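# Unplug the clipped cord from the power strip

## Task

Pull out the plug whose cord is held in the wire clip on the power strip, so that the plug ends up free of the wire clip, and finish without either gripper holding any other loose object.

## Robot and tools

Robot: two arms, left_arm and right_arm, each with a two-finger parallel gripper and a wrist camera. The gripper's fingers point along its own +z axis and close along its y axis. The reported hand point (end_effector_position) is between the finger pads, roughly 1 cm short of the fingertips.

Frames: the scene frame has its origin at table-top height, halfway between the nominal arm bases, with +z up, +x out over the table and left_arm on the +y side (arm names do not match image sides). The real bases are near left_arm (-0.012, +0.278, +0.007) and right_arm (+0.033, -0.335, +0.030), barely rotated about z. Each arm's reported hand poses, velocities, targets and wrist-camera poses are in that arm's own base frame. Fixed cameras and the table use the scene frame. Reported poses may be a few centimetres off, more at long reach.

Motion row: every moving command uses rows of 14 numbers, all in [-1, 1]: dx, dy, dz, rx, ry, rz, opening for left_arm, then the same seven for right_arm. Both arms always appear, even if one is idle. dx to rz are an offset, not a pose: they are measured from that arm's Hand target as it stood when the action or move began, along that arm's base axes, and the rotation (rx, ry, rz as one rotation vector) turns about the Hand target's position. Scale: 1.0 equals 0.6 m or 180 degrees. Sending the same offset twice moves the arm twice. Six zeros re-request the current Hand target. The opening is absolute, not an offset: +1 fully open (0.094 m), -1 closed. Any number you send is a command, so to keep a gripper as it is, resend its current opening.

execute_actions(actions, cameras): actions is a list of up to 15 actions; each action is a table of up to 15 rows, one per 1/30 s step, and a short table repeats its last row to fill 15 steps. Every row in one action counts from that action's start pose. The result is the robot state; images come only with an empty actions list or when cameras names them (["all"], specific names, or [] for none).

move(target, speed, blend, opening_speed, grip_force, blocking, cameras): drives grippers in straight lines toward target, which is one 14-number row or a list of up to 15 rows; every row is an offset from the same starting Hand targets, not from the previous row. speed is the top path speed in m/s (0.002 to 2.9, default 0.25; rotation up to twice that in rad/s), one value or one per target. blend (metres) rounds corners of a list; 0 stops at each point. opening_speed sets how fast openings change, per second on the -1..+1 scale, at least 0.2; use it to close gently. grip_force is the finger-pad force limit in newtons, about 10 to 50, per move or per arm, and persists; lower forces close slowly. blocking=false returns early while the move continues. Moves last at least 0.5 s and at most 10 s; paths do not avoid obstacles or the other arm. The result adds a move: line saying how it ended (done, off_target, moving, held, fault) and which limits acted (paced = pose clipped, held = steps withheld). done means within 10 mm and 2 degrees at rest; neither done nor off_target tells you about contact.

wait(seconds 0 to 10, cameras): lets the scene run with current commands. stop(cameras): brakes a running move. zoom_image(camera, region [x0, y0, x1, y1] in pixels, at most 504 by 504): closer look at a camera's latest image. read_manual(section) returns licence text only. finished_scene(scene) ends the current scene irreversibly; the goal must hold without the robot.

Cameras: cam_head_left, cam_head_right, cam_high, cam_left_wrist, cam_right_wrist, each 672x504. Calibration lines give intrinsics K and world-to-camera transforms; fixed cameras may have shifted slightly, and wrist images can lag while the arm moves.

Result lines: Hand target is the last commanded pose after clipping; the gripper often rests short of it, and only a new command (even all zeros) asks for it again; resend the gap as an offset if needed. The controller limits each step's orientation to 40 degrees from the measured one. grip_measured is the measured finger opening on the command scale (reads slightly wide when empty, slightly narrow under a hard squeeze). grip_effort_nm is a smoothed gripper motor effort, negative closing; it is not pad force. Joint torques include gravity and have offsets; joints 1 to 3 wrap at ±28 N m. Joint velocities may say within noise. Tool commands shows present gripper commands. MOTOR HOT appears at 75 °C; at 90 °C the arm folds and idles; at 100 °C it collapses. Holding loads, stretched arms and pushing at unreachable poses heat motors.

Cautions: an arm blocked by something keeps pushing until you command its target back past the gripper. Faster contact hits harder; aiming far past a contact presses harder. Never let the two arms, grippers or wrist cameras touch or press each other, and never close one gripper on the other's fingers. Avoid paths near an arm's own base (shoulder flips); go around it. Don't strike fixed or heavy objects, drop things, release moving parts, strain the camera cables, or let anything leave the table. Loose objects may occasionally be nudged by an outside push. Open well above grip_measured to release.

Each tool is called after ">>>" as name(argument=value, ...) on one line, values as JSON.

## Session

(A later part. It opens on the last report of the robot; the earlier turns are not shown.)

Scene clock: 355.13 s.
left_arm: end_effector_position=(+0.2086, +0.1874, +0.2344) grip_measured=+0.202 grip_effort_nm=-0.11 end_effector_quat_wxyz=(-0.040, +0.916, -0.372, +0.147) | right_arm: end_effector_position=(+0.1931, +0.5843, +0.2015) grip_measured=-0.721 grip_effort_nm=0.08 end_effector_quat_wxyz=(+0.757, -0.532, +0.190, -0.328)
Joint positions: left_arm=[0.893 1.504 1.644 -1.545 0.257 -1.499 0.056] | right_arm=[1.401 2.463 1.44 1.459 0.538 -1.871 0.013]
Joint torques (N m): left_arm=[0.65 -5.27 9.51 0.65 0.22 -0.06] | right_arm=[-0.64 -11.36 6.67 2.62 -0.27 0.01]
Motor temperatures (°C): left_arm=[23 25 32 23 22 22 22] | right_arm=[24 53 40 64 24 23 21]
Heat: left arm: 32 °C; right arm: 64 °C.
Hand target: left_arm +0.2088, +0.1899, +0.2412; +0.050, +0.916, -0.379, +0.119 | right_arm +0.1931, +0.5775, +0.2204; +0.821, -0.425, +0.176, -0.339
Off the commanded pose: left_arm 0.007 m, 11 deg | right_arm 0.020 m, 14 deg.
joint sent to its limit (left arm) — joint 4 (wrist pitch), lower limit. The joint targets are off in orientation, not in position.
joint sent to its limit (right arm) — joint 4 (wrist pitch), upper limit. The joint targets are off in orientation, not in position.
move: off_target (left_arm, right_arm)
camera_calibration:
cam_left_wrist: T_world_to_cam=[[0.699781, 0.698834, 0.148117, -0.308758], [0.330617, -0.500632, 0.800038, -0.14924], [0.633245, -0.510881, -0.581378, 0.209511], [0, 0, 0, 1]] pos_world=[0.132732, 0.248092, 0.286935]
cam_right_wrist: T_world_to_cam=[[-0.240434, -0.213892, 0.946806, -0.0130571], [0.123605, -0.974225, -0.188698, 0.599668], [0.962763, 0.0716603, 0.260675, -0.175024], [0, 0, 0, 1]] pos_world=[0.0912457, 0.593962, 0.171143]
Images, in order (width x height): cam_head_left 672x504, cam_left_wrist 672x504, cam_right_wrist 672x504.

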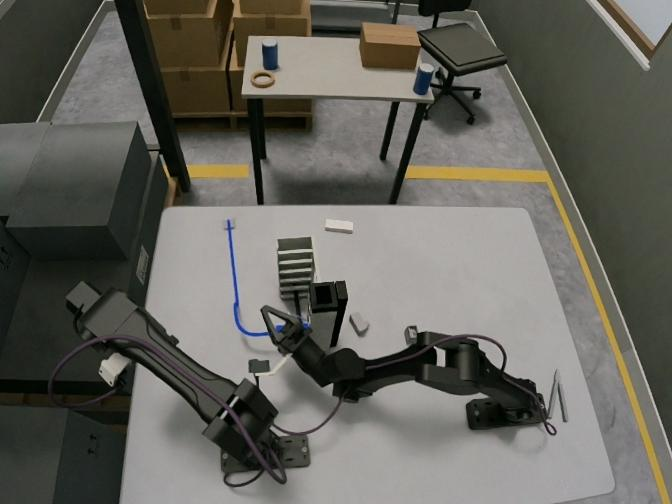

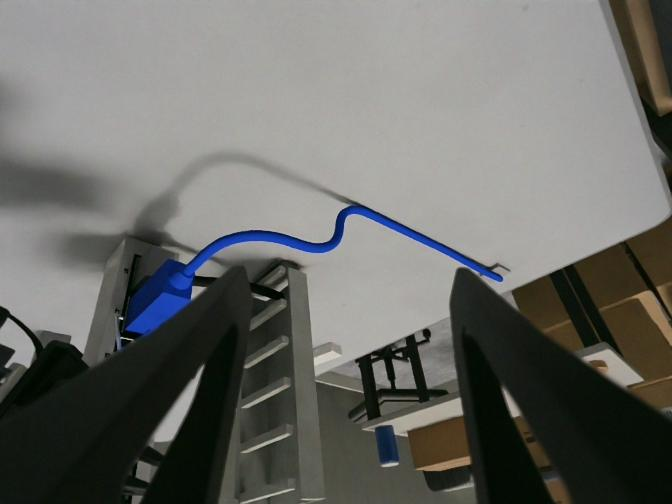

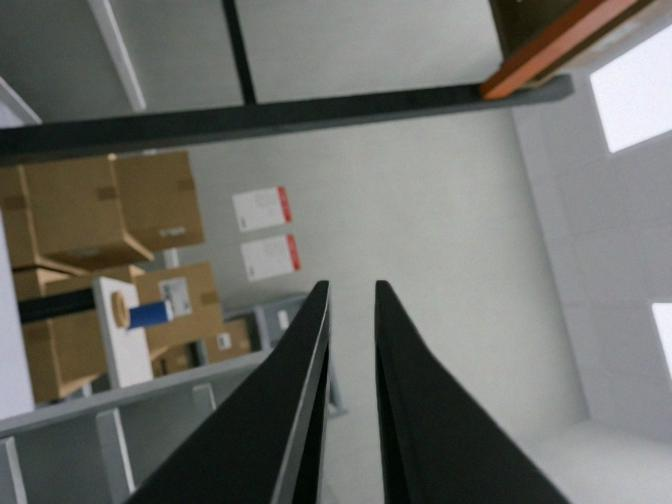

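>>> move(target=[[0,0,0,0,0,0,0.2,-0.138,-0.146,0,-0.145,0.145,0,-0.72],[0,0,0,0,0,0,0.1,-0.155,-0.329,0.016,-0.145,0.145,0,-0.72],[0.109,-0.4,-0.119,0,0,-0.25,0.1,0.0115,-0.7125,0.05,-0.145,0.145,0,-0.72]], speed=0.3, blend=[0.03,0.03,0], cameras=["all"])

>>> zoom_image(camera="cam_left_wrist", region=[200, 50, 450, 300])

Scene clock: 394.60 s.
left_arm: end_effector_position=(+0.2694, -0.0491, +0.1646) grip_measured=+0.102 grip_effort_nm=-0.11 end_effector_quat_wxyz=(+0.099, +0.701, -0.702, +0.083) | right_arm: end_effector_position=(+0.2019, +0.1490, +0.2405) grip_measured=-0.721 grip_effort_nm=0.08 end_effector_quat_wxyz=(+0.638, -0.665, +0.282, -0.266)
Joint positions: left_arm=[-0.015 1.586 1.452 -1.455 0.258 -1.582 0.052] | right_arm=[0.291 0.244 0.283 -0.089 -0.483 -1.587 0.013]
Joint torques (N m): left_arm=[-0.31 -6.67 8.91 0.44 0.18 -0.09] | right_arm=[-0.53 2.52 8.29 1.96 -0.23 0.05]
Motor temperatures (°C): left_arm=[23 25 32 23 22 22 22] | right_arm=[24 50 34 57 24 22 21]
Heat: left arm: 32 °C; right arm: 57 °C.
Hand target: left_arm +0.2742, -0.0501, +0.1698; +0.091, +0.701, -0.701, +0.091 | right_arm +0.2000, +0.1500, +0.2504; +0.644, -0.663, +0.274, -0.266
Off the commanded pose: left_arm 0.007 m, 1 deg | right_arm 0.010 m, 1 deg.
move: done; blend cut to 0 m at target 2; target 2's new opening was sent with left_arm's hand 0.007 m and 11 deg from that target
camera_calibration:
cam_left_wrist: T_world_to_cam=[[0.997545, -0.0419951, -0.0560397, -0.25879], [0.0219077, -0.572928, 0.819313, -0.155419], [-0.0665139, -0.818529, -0.570601, 0.181271], [0, 0, 0, 1]] pos_world=[0.273616, 0.0484642, 0.216268]
cam_right_wrist: T_world_to_cam=[[0.0934953, 0.0304627, 0.995154, -0.256415], [0.0638365, -0.997659, 0.0245419, 0.146002], [0.993571, 0.0612326, -0.095221, -0.0815152], [0, 0, 0, 1]] pos_world=[0.0956445, 0.158462, 0.243828]

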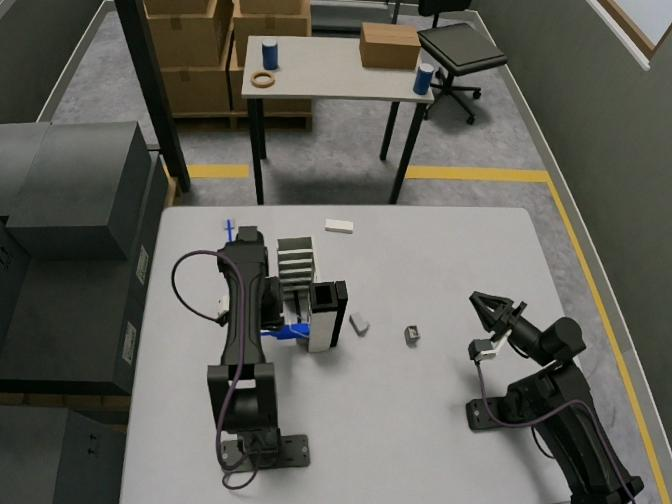

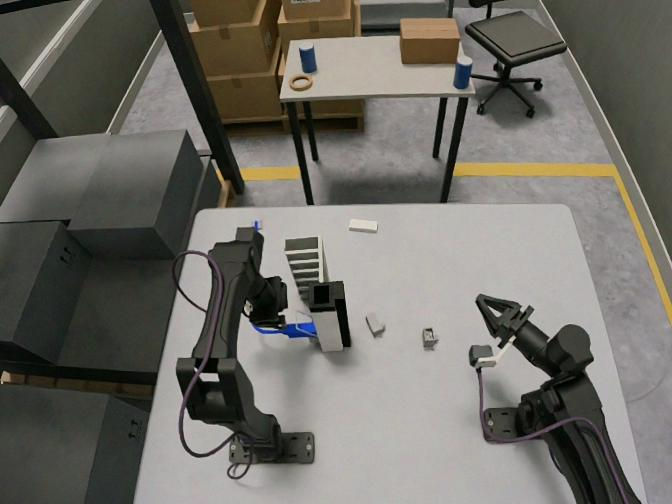

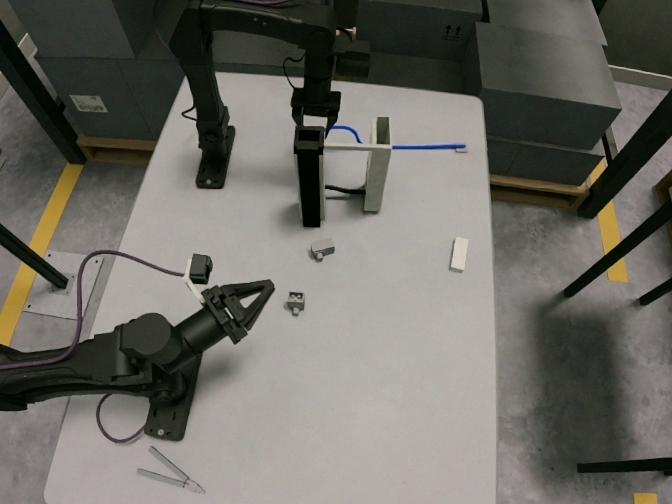

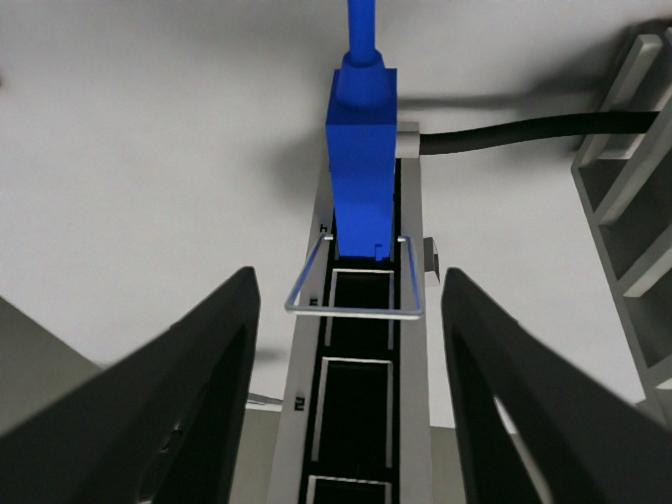

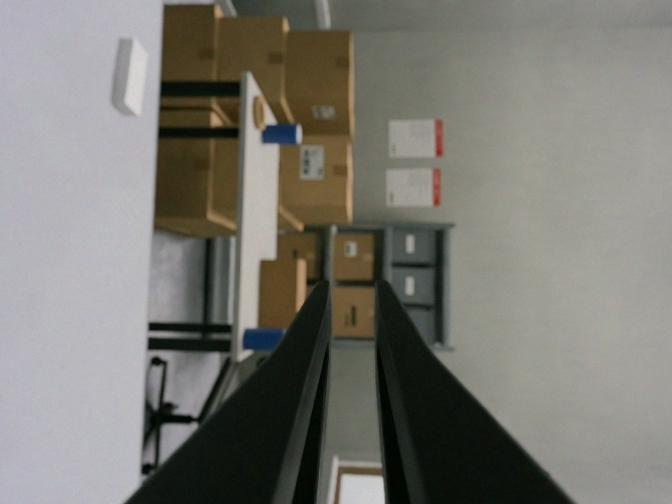

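Scaled by 2.016 from the camera's 672x504 image, which has a finer 960x720 frame.

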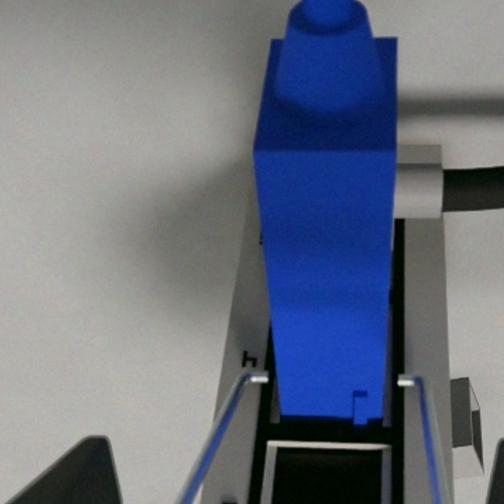

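>>> move(target=[0.0072,-0.0198,-0.1363,0,0,0,0.05,0,0,0,0,0,0,-0.72], speed=0.12, cameras=["cam_left_wrist","cam_head_right"])

Scene clock: 411.03 s.
left_arm: end_effector_position=(+0.2790, -0.0597, +0.0893) grip_measured=+0.052 grip_effort_nm=-0.11 end_effector_quat_wxyz=(+0.090, +0.701, -0.701, +0.092) | right_arm: end_effector_position=(+0.2018, +0.1491, +0.2406) grip_measured=-0.721 grip_effort_nm=0.08 end_effector_quat_wxyz=(+0.638, -0.665, +0.282, -0.266)
Joint positions: left_arm=[-0.053 1.61 1.177 -1.121 0.258 -1.625 0.049] | right_arm=[0.291 0.244 0.283 -0.088 -0.483 -1.587 0.013]
Joint torques (N m): left_arm=[-0.76 -6.74 6.78 0.53 0.18 -0.08] | right_arm=[-0.55 2.59 8.29 1.92 -0.2 0.03]
Motor temperatures (°C): left_arm=[23 25 30 23 22 22 22] | right_arm=[24 45 34 54 24 22 21]
Heat: left arm: 30 °C; right arm: 54 °C.
Hand target: left_arm +0.2785, -0.0621, +0.0880; +0.091, +0.701, -0.701, +0.091 | right_arm +0.2000, +0.1500, +0.2504; +0.644, -0.663, +0.274, -0.266
Off the commanded pose: left_arm 0.003 m, 0 deg | right_arm 0.010 m, 1 deg.
move: done
camera_calibration:
cam_left_wrist: T_world_to_cam=[[0.99879, -0.0373495, -0.0320064, -0.275235], [0.00488122, -0.572229, 0.820079, -0.0953152], [-0.0489445, -0.819243, -0.571354, 0.125349], [0, 0, 0, 1]] pos_world=[0.281502, 0.0378694, 0.140975]
Images, in order (width x height): cam_head_right 672x504, cam_left_wrist 672x504.

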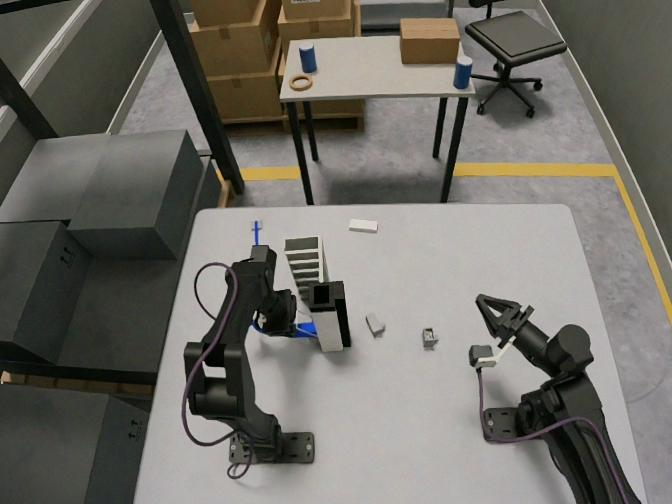

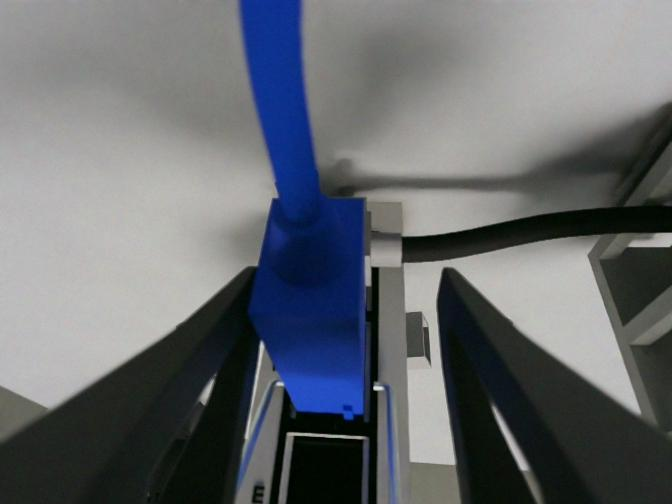

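>>> move(target=[[-0.0135,0,0,0,0,0,0.05,0,0,0,0,0,0,-0.72],[-0.0135,0,0,0,0,0,-0.3,0,0,0,0,0,0,-0.72]], speed=0.08, opening_speed=0.6, cameras=["cam_left_wrist"])

Scene clock: 418.60 s.
left_arm: end_effector_position=(+0.2714, -0.0593, +0.0823) grip_measured=-0.298 grip_effort_nm=-0.12 end_effector_quat_wxyz=(+0.099, +0.703, -0.700, +0.083) | right_arm: end_effector_position=(+0.2018, +0.1491, +0.2406) grip_measured=-0.721 grip_effort_nm=0.08 end_effector_quat_wxyz=(+0.638, -0.665, +0.282, -0.266)
Joint positions: left_arm=[-0.053 1.61 1.148 -1.118 0.258 -1.627 0.033] | right_arm=[0.291 0.244 0.283 -0.088 -0.483 -1.587 0.013]
Joint torques (N m): left_arm=[-0.92 -9.32 6.41 0.47 0.18 -0.09] | right_arm=[-0.46 2.54 8.38 1.93 -0.19 0.02]
Heat: left arm: 30 °C; right arm: 53 °C.
Hand target: left_arm +0.2704, -0.0621, +0.0880; +0.091, +0.701, -0.701, +0.091 | right_arm +0.2000, +0.1500, +0.2504; +0.644, -0.663, +0.274, -0.266
Off the commanded pose: left_arm 0.006 m, 1 deg | right_arm 0.010 m, 1 deg.
move: done
camera_calibration:
cam_left_wrist: T_world_to_cam=[[0.997697, -0.0357865, -0.0576137, -0.265274], [0.0267247, -0.573312, 0.818902, -0.0952586], [-0.0623362, -0.818556, -0.571035, 0.124941], [0, 0, 0, 1]] pos_world=[0.274997, 0.0381647, 0.134069]
Images, in order (width x height): cam_left_wrist 672x504.

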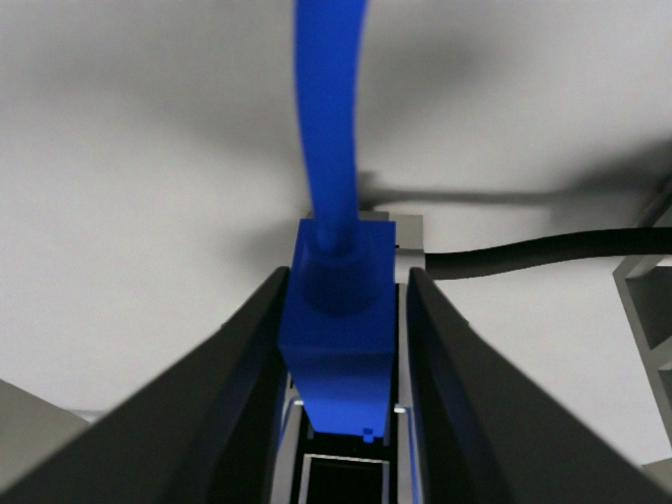

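>>> move(target=[-0.0135,0,0,0,0,0,-0.75,0,0,0,0,0,0,-0.72], opening_speed=0.5)

>>> move(target=[-0.005,0.1,0.01,0,0,0,-0.75,0,0,0,0,0,0,-0.72], speed=0.05, cameras=["cam_left_wrist"])

Scene clock: 423.90 s.
left_arm: end_effector_position=(+0.2690, -0.0592, +0.0823) grip_measured=-0.469 grip_effort_nm=-1.06 end_effector_quat_wxyz=(+0.092, +0.705, -0.698, +0.090) | right_arm: end_effector_position=(+0.2018, +0.1491, +0.2406) grip_measured=-0.721 grip_effort_nm=0.08 end_effector_quat_wxyz=(+0.638, -0.665, +0.282, -0.266)
Joint positions: left_arm=[-0.053 1.583 1.12 -1.096 0.258 -1.635 0.025] | right_arm=[0.291 0.244 0.283 -0.088 -0.483 -1.587 0.013]
Joint torques (N m): left_arm=[-1.09 -9.26 6.23 0.28 0.19 -0.03] | right_arm=[-0.49 2.61 8.28 1.95 -0.19 0.02]
Heat: left arm: 30 °C; right arm: 53 °C.
Hand target: left_arm +0.2623, -0.0621, +0.0880; +0.091, +0.701, -0.701, +0.091 | right_arm +0.2000, +0.1500, +0.2504; +0.644, -0.663, +0.274, -0.266
Off the commanded pose: left_arm 0.009 m, 1 deg | right_arm 0.010 m, 1 deg.
move: done

Scene clock: 425.67 s.
left_arm: end_effector_position=(+0.2702, -0.0481, +0.0897) grip_measured=-0.473 grip_effort_nm=-1.06 end_effector_quat_wxyz=(+0.137, +0.686, -0.698, +0.156) | right_arm: end_effector_position=(+0.2018, +0.1491, +0.2406) grip_measured=-0.721 grip_effort_nm=0.08 end_effector_quat_wxyz=(+0.638, -0.665, +0.282, -0.266)
Joint positions: left_arm=[0.09 1.583 1.111 -1.115 0.417 -1.461 0.025] | right_arm=[0.291 0.244 0.283 -0.088 -0.483 -1.587 0.013]
Joint torques (N m): left_arm=[5.68 -8.58 9.95 -0.52 -1.49 0.45] | right_arm=[-0.5 2.54 8.36 1.95 -0.21 0.04]
Heat: left arm: 30 °C; right arm: 52 °C.
Hand target: left_arm +0.2592, -0.0020, +0.0940; +0.091, +0.701, -0.701, +0.091 | right_arm +0.2000, +0.1500, +0.2504; +0.644, -0.663, +0.274, -0.266
Off the commanded pose: left_arm 0.048 m, 9 deg | right_arm 0.010 m, 1 deg.
move: off_target (left_arm)
camera_calibration:
cam_left_wrist: T_world_to_cam=[[0.998584, -0.0531951, 0.00100884, -0.269604], [-0.0241129, -0.435584, 0.899825, -0.0816681], [-0.0474268, -0.898575, -0.43625, 0.118361], [0, 0, 0, 1]] pos_world=[0.272866, 0.0564413, 0.125394]
Images, in order (width x height): cam_left_wrist 672x504.

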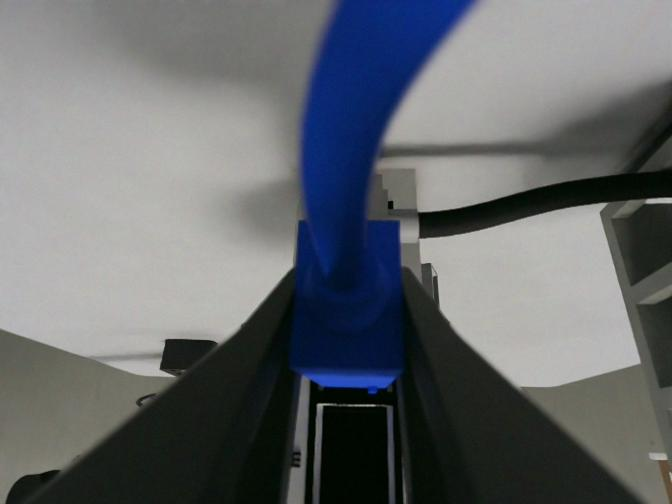

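>>> move(target=[0.0,0.045,-0.012,0.06,0,0,-0.78,0,0,0,0,0,0,-0.72], speed=0.05, cameras=["cam_left_wrist"])

Scene clock: 435.70 s.
left_arm: end_effector_position=(+0.2609, +0.0204, +0.0819) grip_measured=-0.473 grip_effort_nm=-1.05 end_effector_quat_wxyz=(+0.033, +0.705, -0.708, +0.029) | right_arm: end_effector_position=(+0.2018, +0.1491, +0.2406) grip_measured=-0.721 grip_effort_nm=0.08 end_effector_quat_wxyz=(+0.638, -0.665, +0.282, -0.266)
Joint positions: left_arm=[0.133 1.566 1.123 -1.145 0.085 -1.432 0.025] | right_arm=[0.291 0.244 0.283 -0.088 -0.483 -1.587 0.013]
Joint torques (N m): left_arm=[0.61 -7.58 7.53 0.27 -0.11 0] | right_arm=[-0.53 2.45 8.32 1.97 -0.19 0.02]
Motor temperatures (°C): left_arm=[23 27 31 23 24 22 22] | right_arm=[24 40 34 52 24 22 21]
Heat: left arm: 31 °C; right arm: 52 °C.
Hand target: left_arm +0.2592, +0.0250, +0.0868; +0.025, +0.707, -0.707, +0.024 | right_arm +0.2000, +0.1500, +0.2504; +0.644, -0.663, +0.274, -0.266
Off the commanded pose: left_arm 0.007 m, 1 deg | right_arm 0.010 m, 1 deg.
move: done
camera_calibration:
cam_left_wrist: T_world_to_cam=[[0.998286, -0.0366287, -0.0456503, -0.253131], [0.00664644, -0.703973, 0.710195, -0.0321], [-0.0581501, -0.709281, -0.702523, 0.196815], [0, 0, 0, 1]] pos_world=[0.264355, 0.107728, 0.149509]
Images, in order (width x height): cam_left_wrist 672x504.

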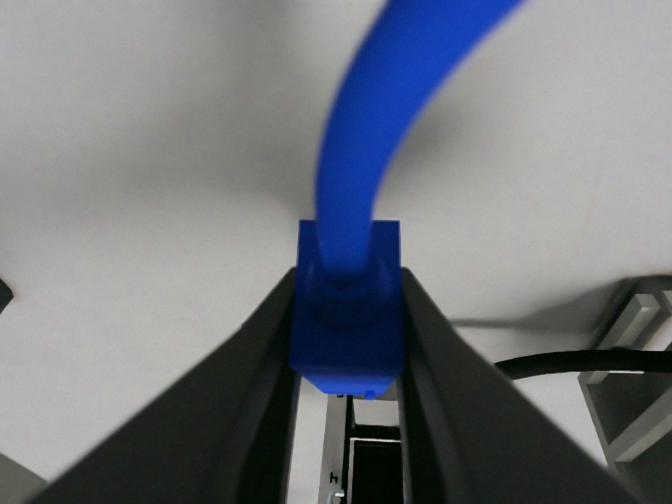

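>>> move(target=[[0.0,0.09,0.0,0,0,0,-0.78,0,0,0,0,0,0,-0.72],[0.0,0.1,-0.1,0,0,0,-0.78,0,0,0,0,0,0,-0.72]], speed=[0.2,0.1], blend=[0.02,0], cameras=["cam_left_wrist","cam_head_right","cam_high"])

>>> zoom_image(camera="cam_high", region=[230, 40, 430, 220])

Scene clock: 447.43 s.
left_arm: end_effector_position=(+0.2556, +0.0775, +0.0394) grip_measured=-0.473 grip_effort_nm=-1.06 end_effector_quat_wxyz=(+0.039, +0.702, -0.710, +0.033) | right_arm: end_effector_position=(+0.2018, +0.1491, +0.2406) grip_measured=-0.721 grip_effort_nm=0.08 end_effector_quat_wxyz=(+0.638, -0.665, +0.282, -0.266)
Joint positions: left_arm=[0.353 1.658 1.042 -0.998 0.093 -1.204 0.025] | right_arm=[0.291 0.244 0.283 -0.088 -0.483 -1.587 0.013]
Joint torques (N m): left_arm=[0.21 -5.19 4.51 1.11 -0.23 -0.11] | right_arm=[-0.5 2.43 8.27 1.98 -0.18 0.04]
Heat: left arm: 31 °C; right arm: 51 °C.
Hand target: left_arm +0.2593, +0.0850, +0.0268; +0.025, +0.707, -0.707, +0.024 | right_arm +0.2000, +0.1500, +0.2504; +0.644, -0.663, +0.274, -0.266
Off the commanded pose: left_arm 0.015 m, 2 deg | right_arm 0.010 m, 1 deg.
move: off_target (left_arm)
camera_calibration:
cam_left_wrist: T_world_to_cam=[[0.997947, -0.0436789, -0.0468332, -0.247062], [0.00351874, -0.692802, 0.721119, 0.0377599], [-0.0639439, -0.719804, -0.691226, 0.208985], [0, 0, 0, 1]] pos_world=[0.259785, 0.165797, 0.105656]
Images, in order (width x height): cam_head_right 672x504, cam_high 672x504, cam_left_wrist 672x504.

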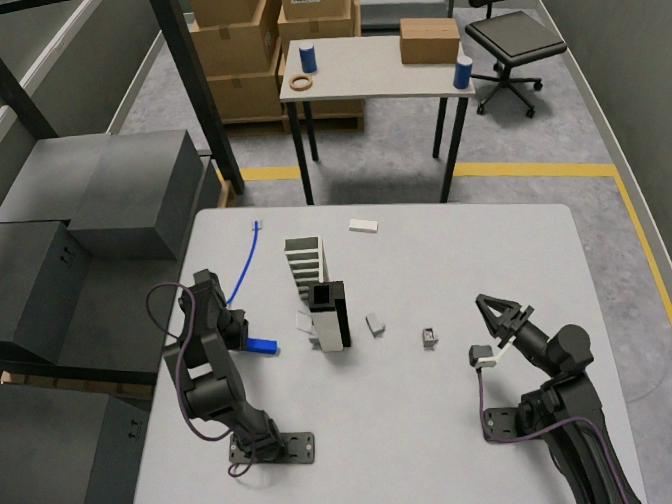

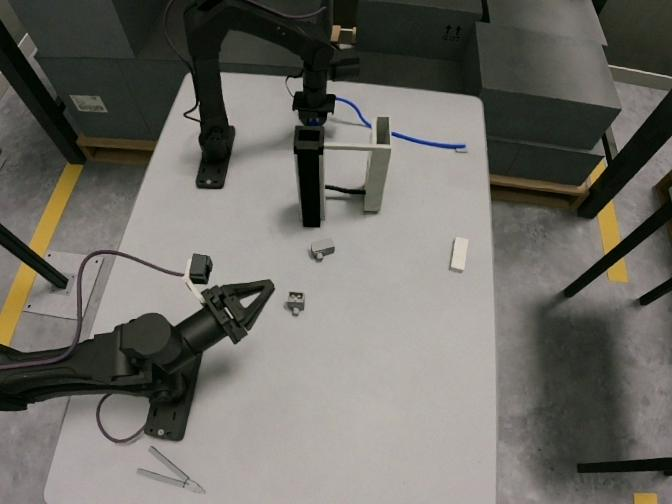

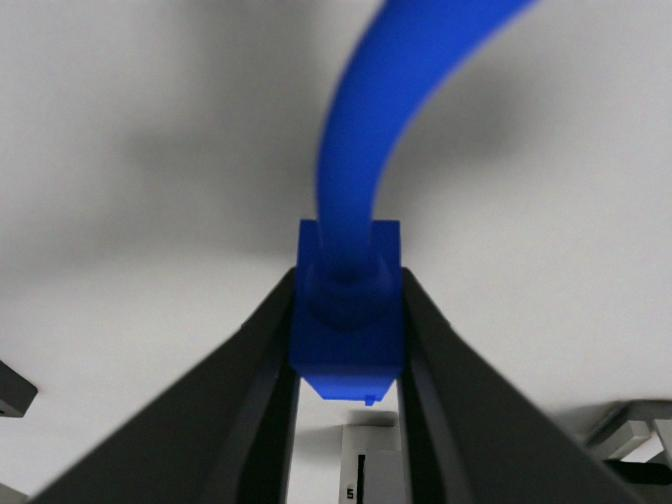

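Scaled by 2.520 from the camera's 672x504 image, which has a finer 960x720 frame.

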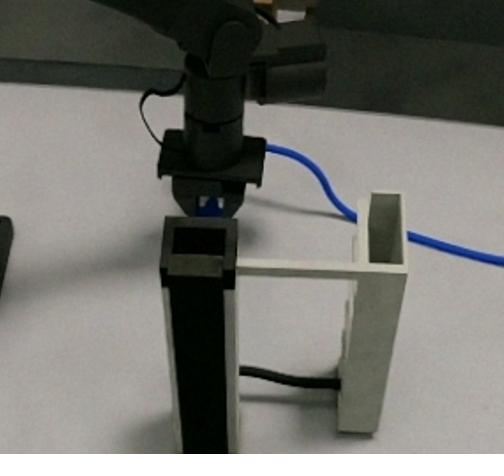

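>>> move(target=[0.0,-0.01,-0.04,0,0,0,-0.78,0,0,0,0,0,0,-0.72], speed=0.07, cameras=["cam_left_wrist","cam_head_right"])

>>> zoom_image(camera="cam_head_right", region=[170, 270, 350, 400])

Scene clock: 451.70 s.
left_arm: end_effector_position=(+0.2558, +0.0863, +0.0160) grip_measured=-0.473 grip_effort_nm=-1.06 end_effector_quat_wxyz=(+0.020, +0.704, -0.709, +0.017) | right_arm: end_effector_position=(+0.2018, +0.1491, +0.2406) grip_measured=-0.721 grip_effort_nm=0.08 end_effector_quat_wxyz=(+0.638, -0.665, +0.282, -0.266)
Joint positions: left_arm=[0.353 1.687 0.976 -0.881 0.048 -1.21 0.025] | right_arm=[0.291 0.244 0.283 -0.088 -0.483 -1.587 0.013]
Joint torques (N m): left_arm=[-1.55 -4.72 4.33 0.98 0.25 -0.24] | right_arm=[-0.55 2.51 8.31 1.97 -0.19 0.01]
Heat: left arm: 31 °C; right arm: 51 °C.
Hand target: left_arm +0.2593, +0.0790, +0.0028; +0.025, +0.707, -0.707, +0.024 | right_arm +0.2000, +0.1500, +0.2504; +0.644, -0.663, +0.274, -0.266
Off the commanded pose: left_arm 0.015 m, 1 deg | right_arm 0.010 m, 1 deg.
move: off_target (left_arm)
camera_calibration:
cam_left_wrist: T_world_to_cam=[[0.998314, -0.0371439, -0.0446115, -0.248696], [0.0035467, -0.728032, 0.685534, 0.0643808], [-0.057942, -0.684536, -0.726672, 0.19507], [0, 0, 0, 1]] pos_world=[0.259351, 0.171166, 0.086522]
Images, in order (width x height): cam_head_right 672x504, cam_left_wrist 672x504.

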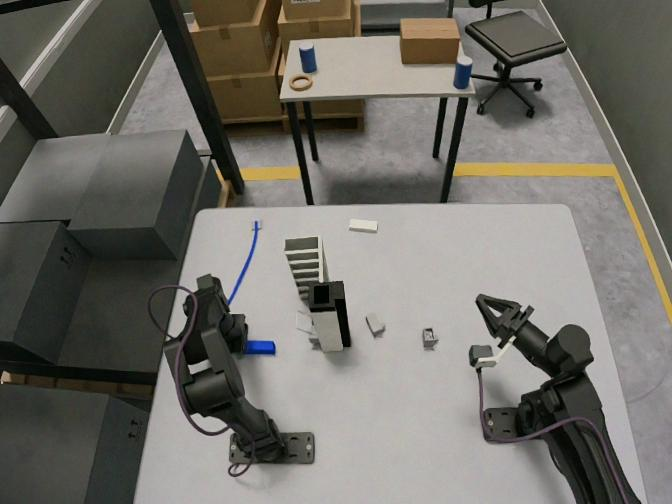

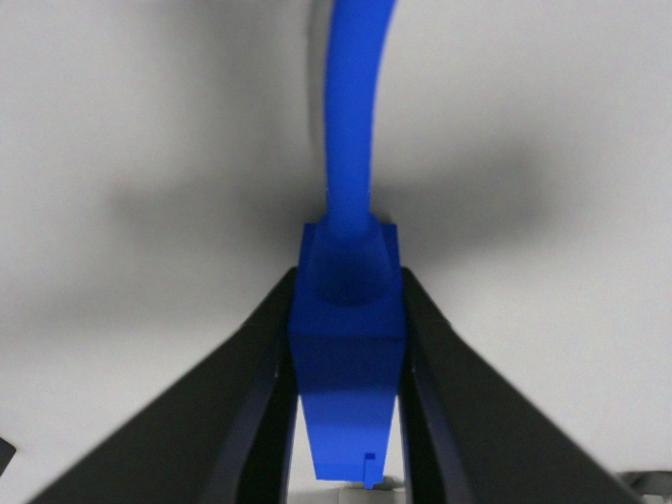

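Scaled by 2.800 from the camera's 672x504 image, which has a finer 960x720 frame.

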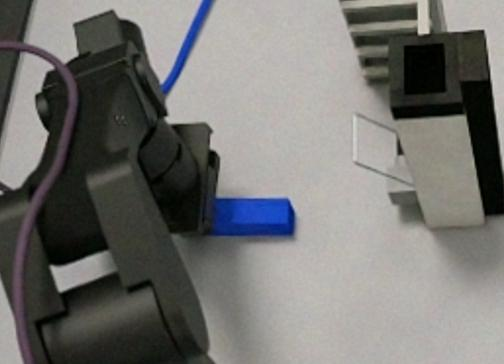

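>>> move(target=[[0,0.01,0.01,0,0,0,-0.78,0,0,0,0,0,0,-0.72],[0,0.01,0.01,0,0,0,0.1,0,0,0,0,0,0,-0.72]], speed=0.07, opening_speed=0.6, cameras=["cam_left_wrist","cam_head_right"])

Scene clock: 457.23 s.
left_arm: end_effector_position=(+0.2585, +0.0849, +0.0106) grip_measured=+0.098 grip_effort_nm=0.06 end_effector_quat_wxyz=(+0.025, +0.705, -0.709, +0.025) | right_arm: end_effector_position=(+0.2018, +0.1491, +0.2406) grip_measured=-0.721 grip_effort_nm=0.08 end_effector_quat_wxyz=(+0.638, -0.665, +0.282, -0.266)
Joint positions: left_arm=[0.357 1.709 0.976 -0.864 0.066 -1.207 0.052] | right_arm=[0.291 0.244 0.283 -0.088 -0.483 -1.587 0.013]
Joint torques (N m): left_arm=[-0.14 -6.78 6.22 0.5 0.05 -0.08] | right_arm=[-0.59 2.44 8.31 1.92 -0.2 0.01]
Heat: left arm: 30 °C; right arm: 50 °C.
Hand target: left_arm +0.2592, +0.0850, +0.0088; +0.025, +0.707, -0.707, +0.024 | right_arm +0.2000, +0.1500, +0.2504; +0.644, -0.663, +0.274, -0.266
Off the commanded pose: left_arm 0.002 m, 0 deg | right_arm 0.010 m, 1 deg.
move: done
camera_calibration:
cam_left_wrist: T_world_to_cam=[[0.998474, -0.0363799, -0.0415461, -0.251803], [0.00305388, -0.714807, 0.699315, 0.0659059], [-0.0551385, -0.698375, -0.713605, 0.190739], [0, 0, 0, 1]] pos_world=[0.261735, 0.171157, 0.0795617]
Images, in order (width x height): cam_head_right 672x504, cam_left_wrist 672x504.

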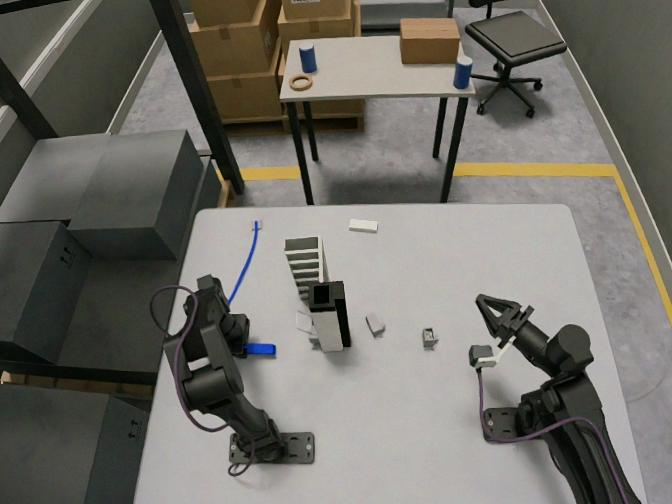

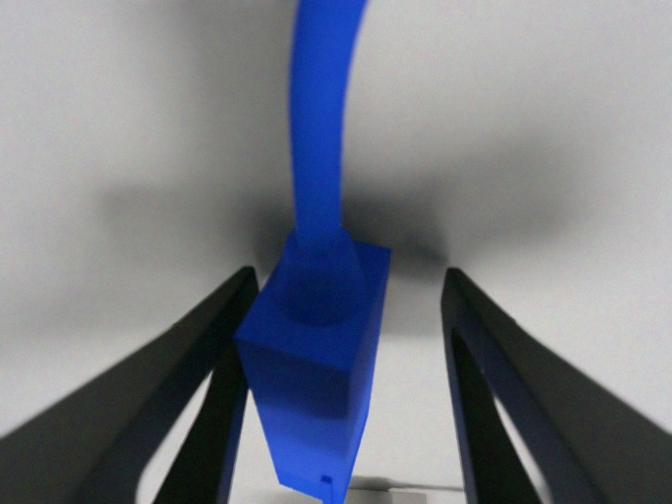

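Plug rests on the table; raise the left hand clear.

>>> move(target=[[0,0,0,0,0,0,0.6,0,0,0,0,0,0,-0.72],[0,0.01,0.2,0,0,0,0.6,0,0,0,0,0,0,-0.72]], speed=0.15, cameras=["cam_left_wrist","cam_head_right","cam_high"])

Scene clock: 466.77 s.
left_arm: end_effector_position=(+0.2571, +0.0873, +0.1173) grip_measured=+0.598 grip_effort_nm=0.07 end_effector_quat_wxyz=(+0.040, +0.706, -0.707, +0.019) | right_arm: end_effector_position=(+0.2018, +0.1491, +0.2406) grip_measured=-0.721 grip_effort_nm=0.08 end_effector_quat_wxyz=(+0.638, -0.665, +0.282, -0.266)
Joint positions: left_arm=[0.368 1.626 1.325 -1.329 0.067 -1.198 0.075] | right_arm=[0.291 0.244 0.283 -0.088 -0.483 -1.587 0.013]
Joint torques (N m): left_arm=[0.73 -8.79 9.25 0.18 0.02 0.03] | right_arm=[-0.5 2.48 8.32 1.95 -0.22 0.01]
Heat: left arm: 30 °C; right arm: 50 °C.
Hand target: left_arm +0.2592, +0.0910, +0.1288; +0.025, +0.707, -0.707, +0.024 | right_arm +0.2000, +0.1500, +0.2504; +0.644, -0.663, +0.274, -0.266
Off the commanded pose: left_arm 0.012 m, 2 deg | right_arm 0.010 m, 1 deg.
move: off_target (left_arm)
camera_calibration:
cam_left_wrist: T_world_to_cam=[[0.99687, -0.0347498, -0.0710092, -0.24214], [0.0257782, -0.70624, 0.707503, -0.0145437], [-0.0747351, -0.707119, -0.703134, 0.273079], [0, 0, 0, 1]] pos_world=[0.262166, 0.174414, 0.185107]
Images, in order (width x height): cam_head_right 672x504, cam_high 672x504, cam_left_wrist 672x504.

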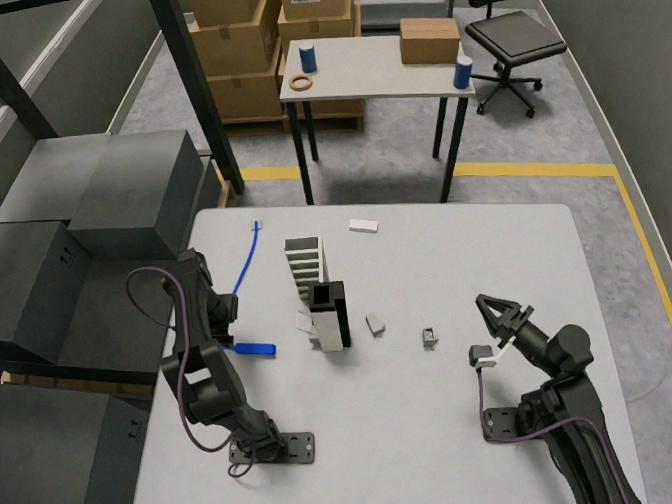

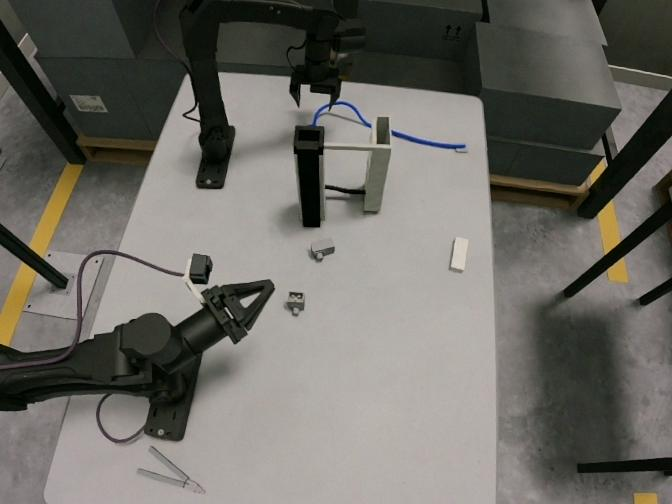

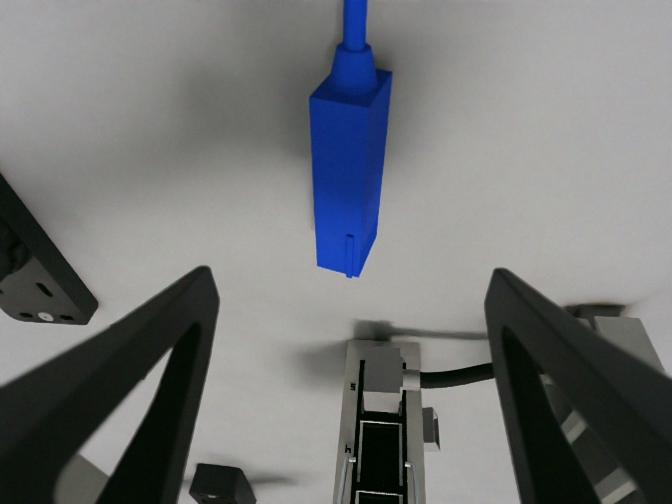

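Unplugged, free, and clear of the clip.

>>> finished_scene(scene=2)

The scene is finished: the task was done.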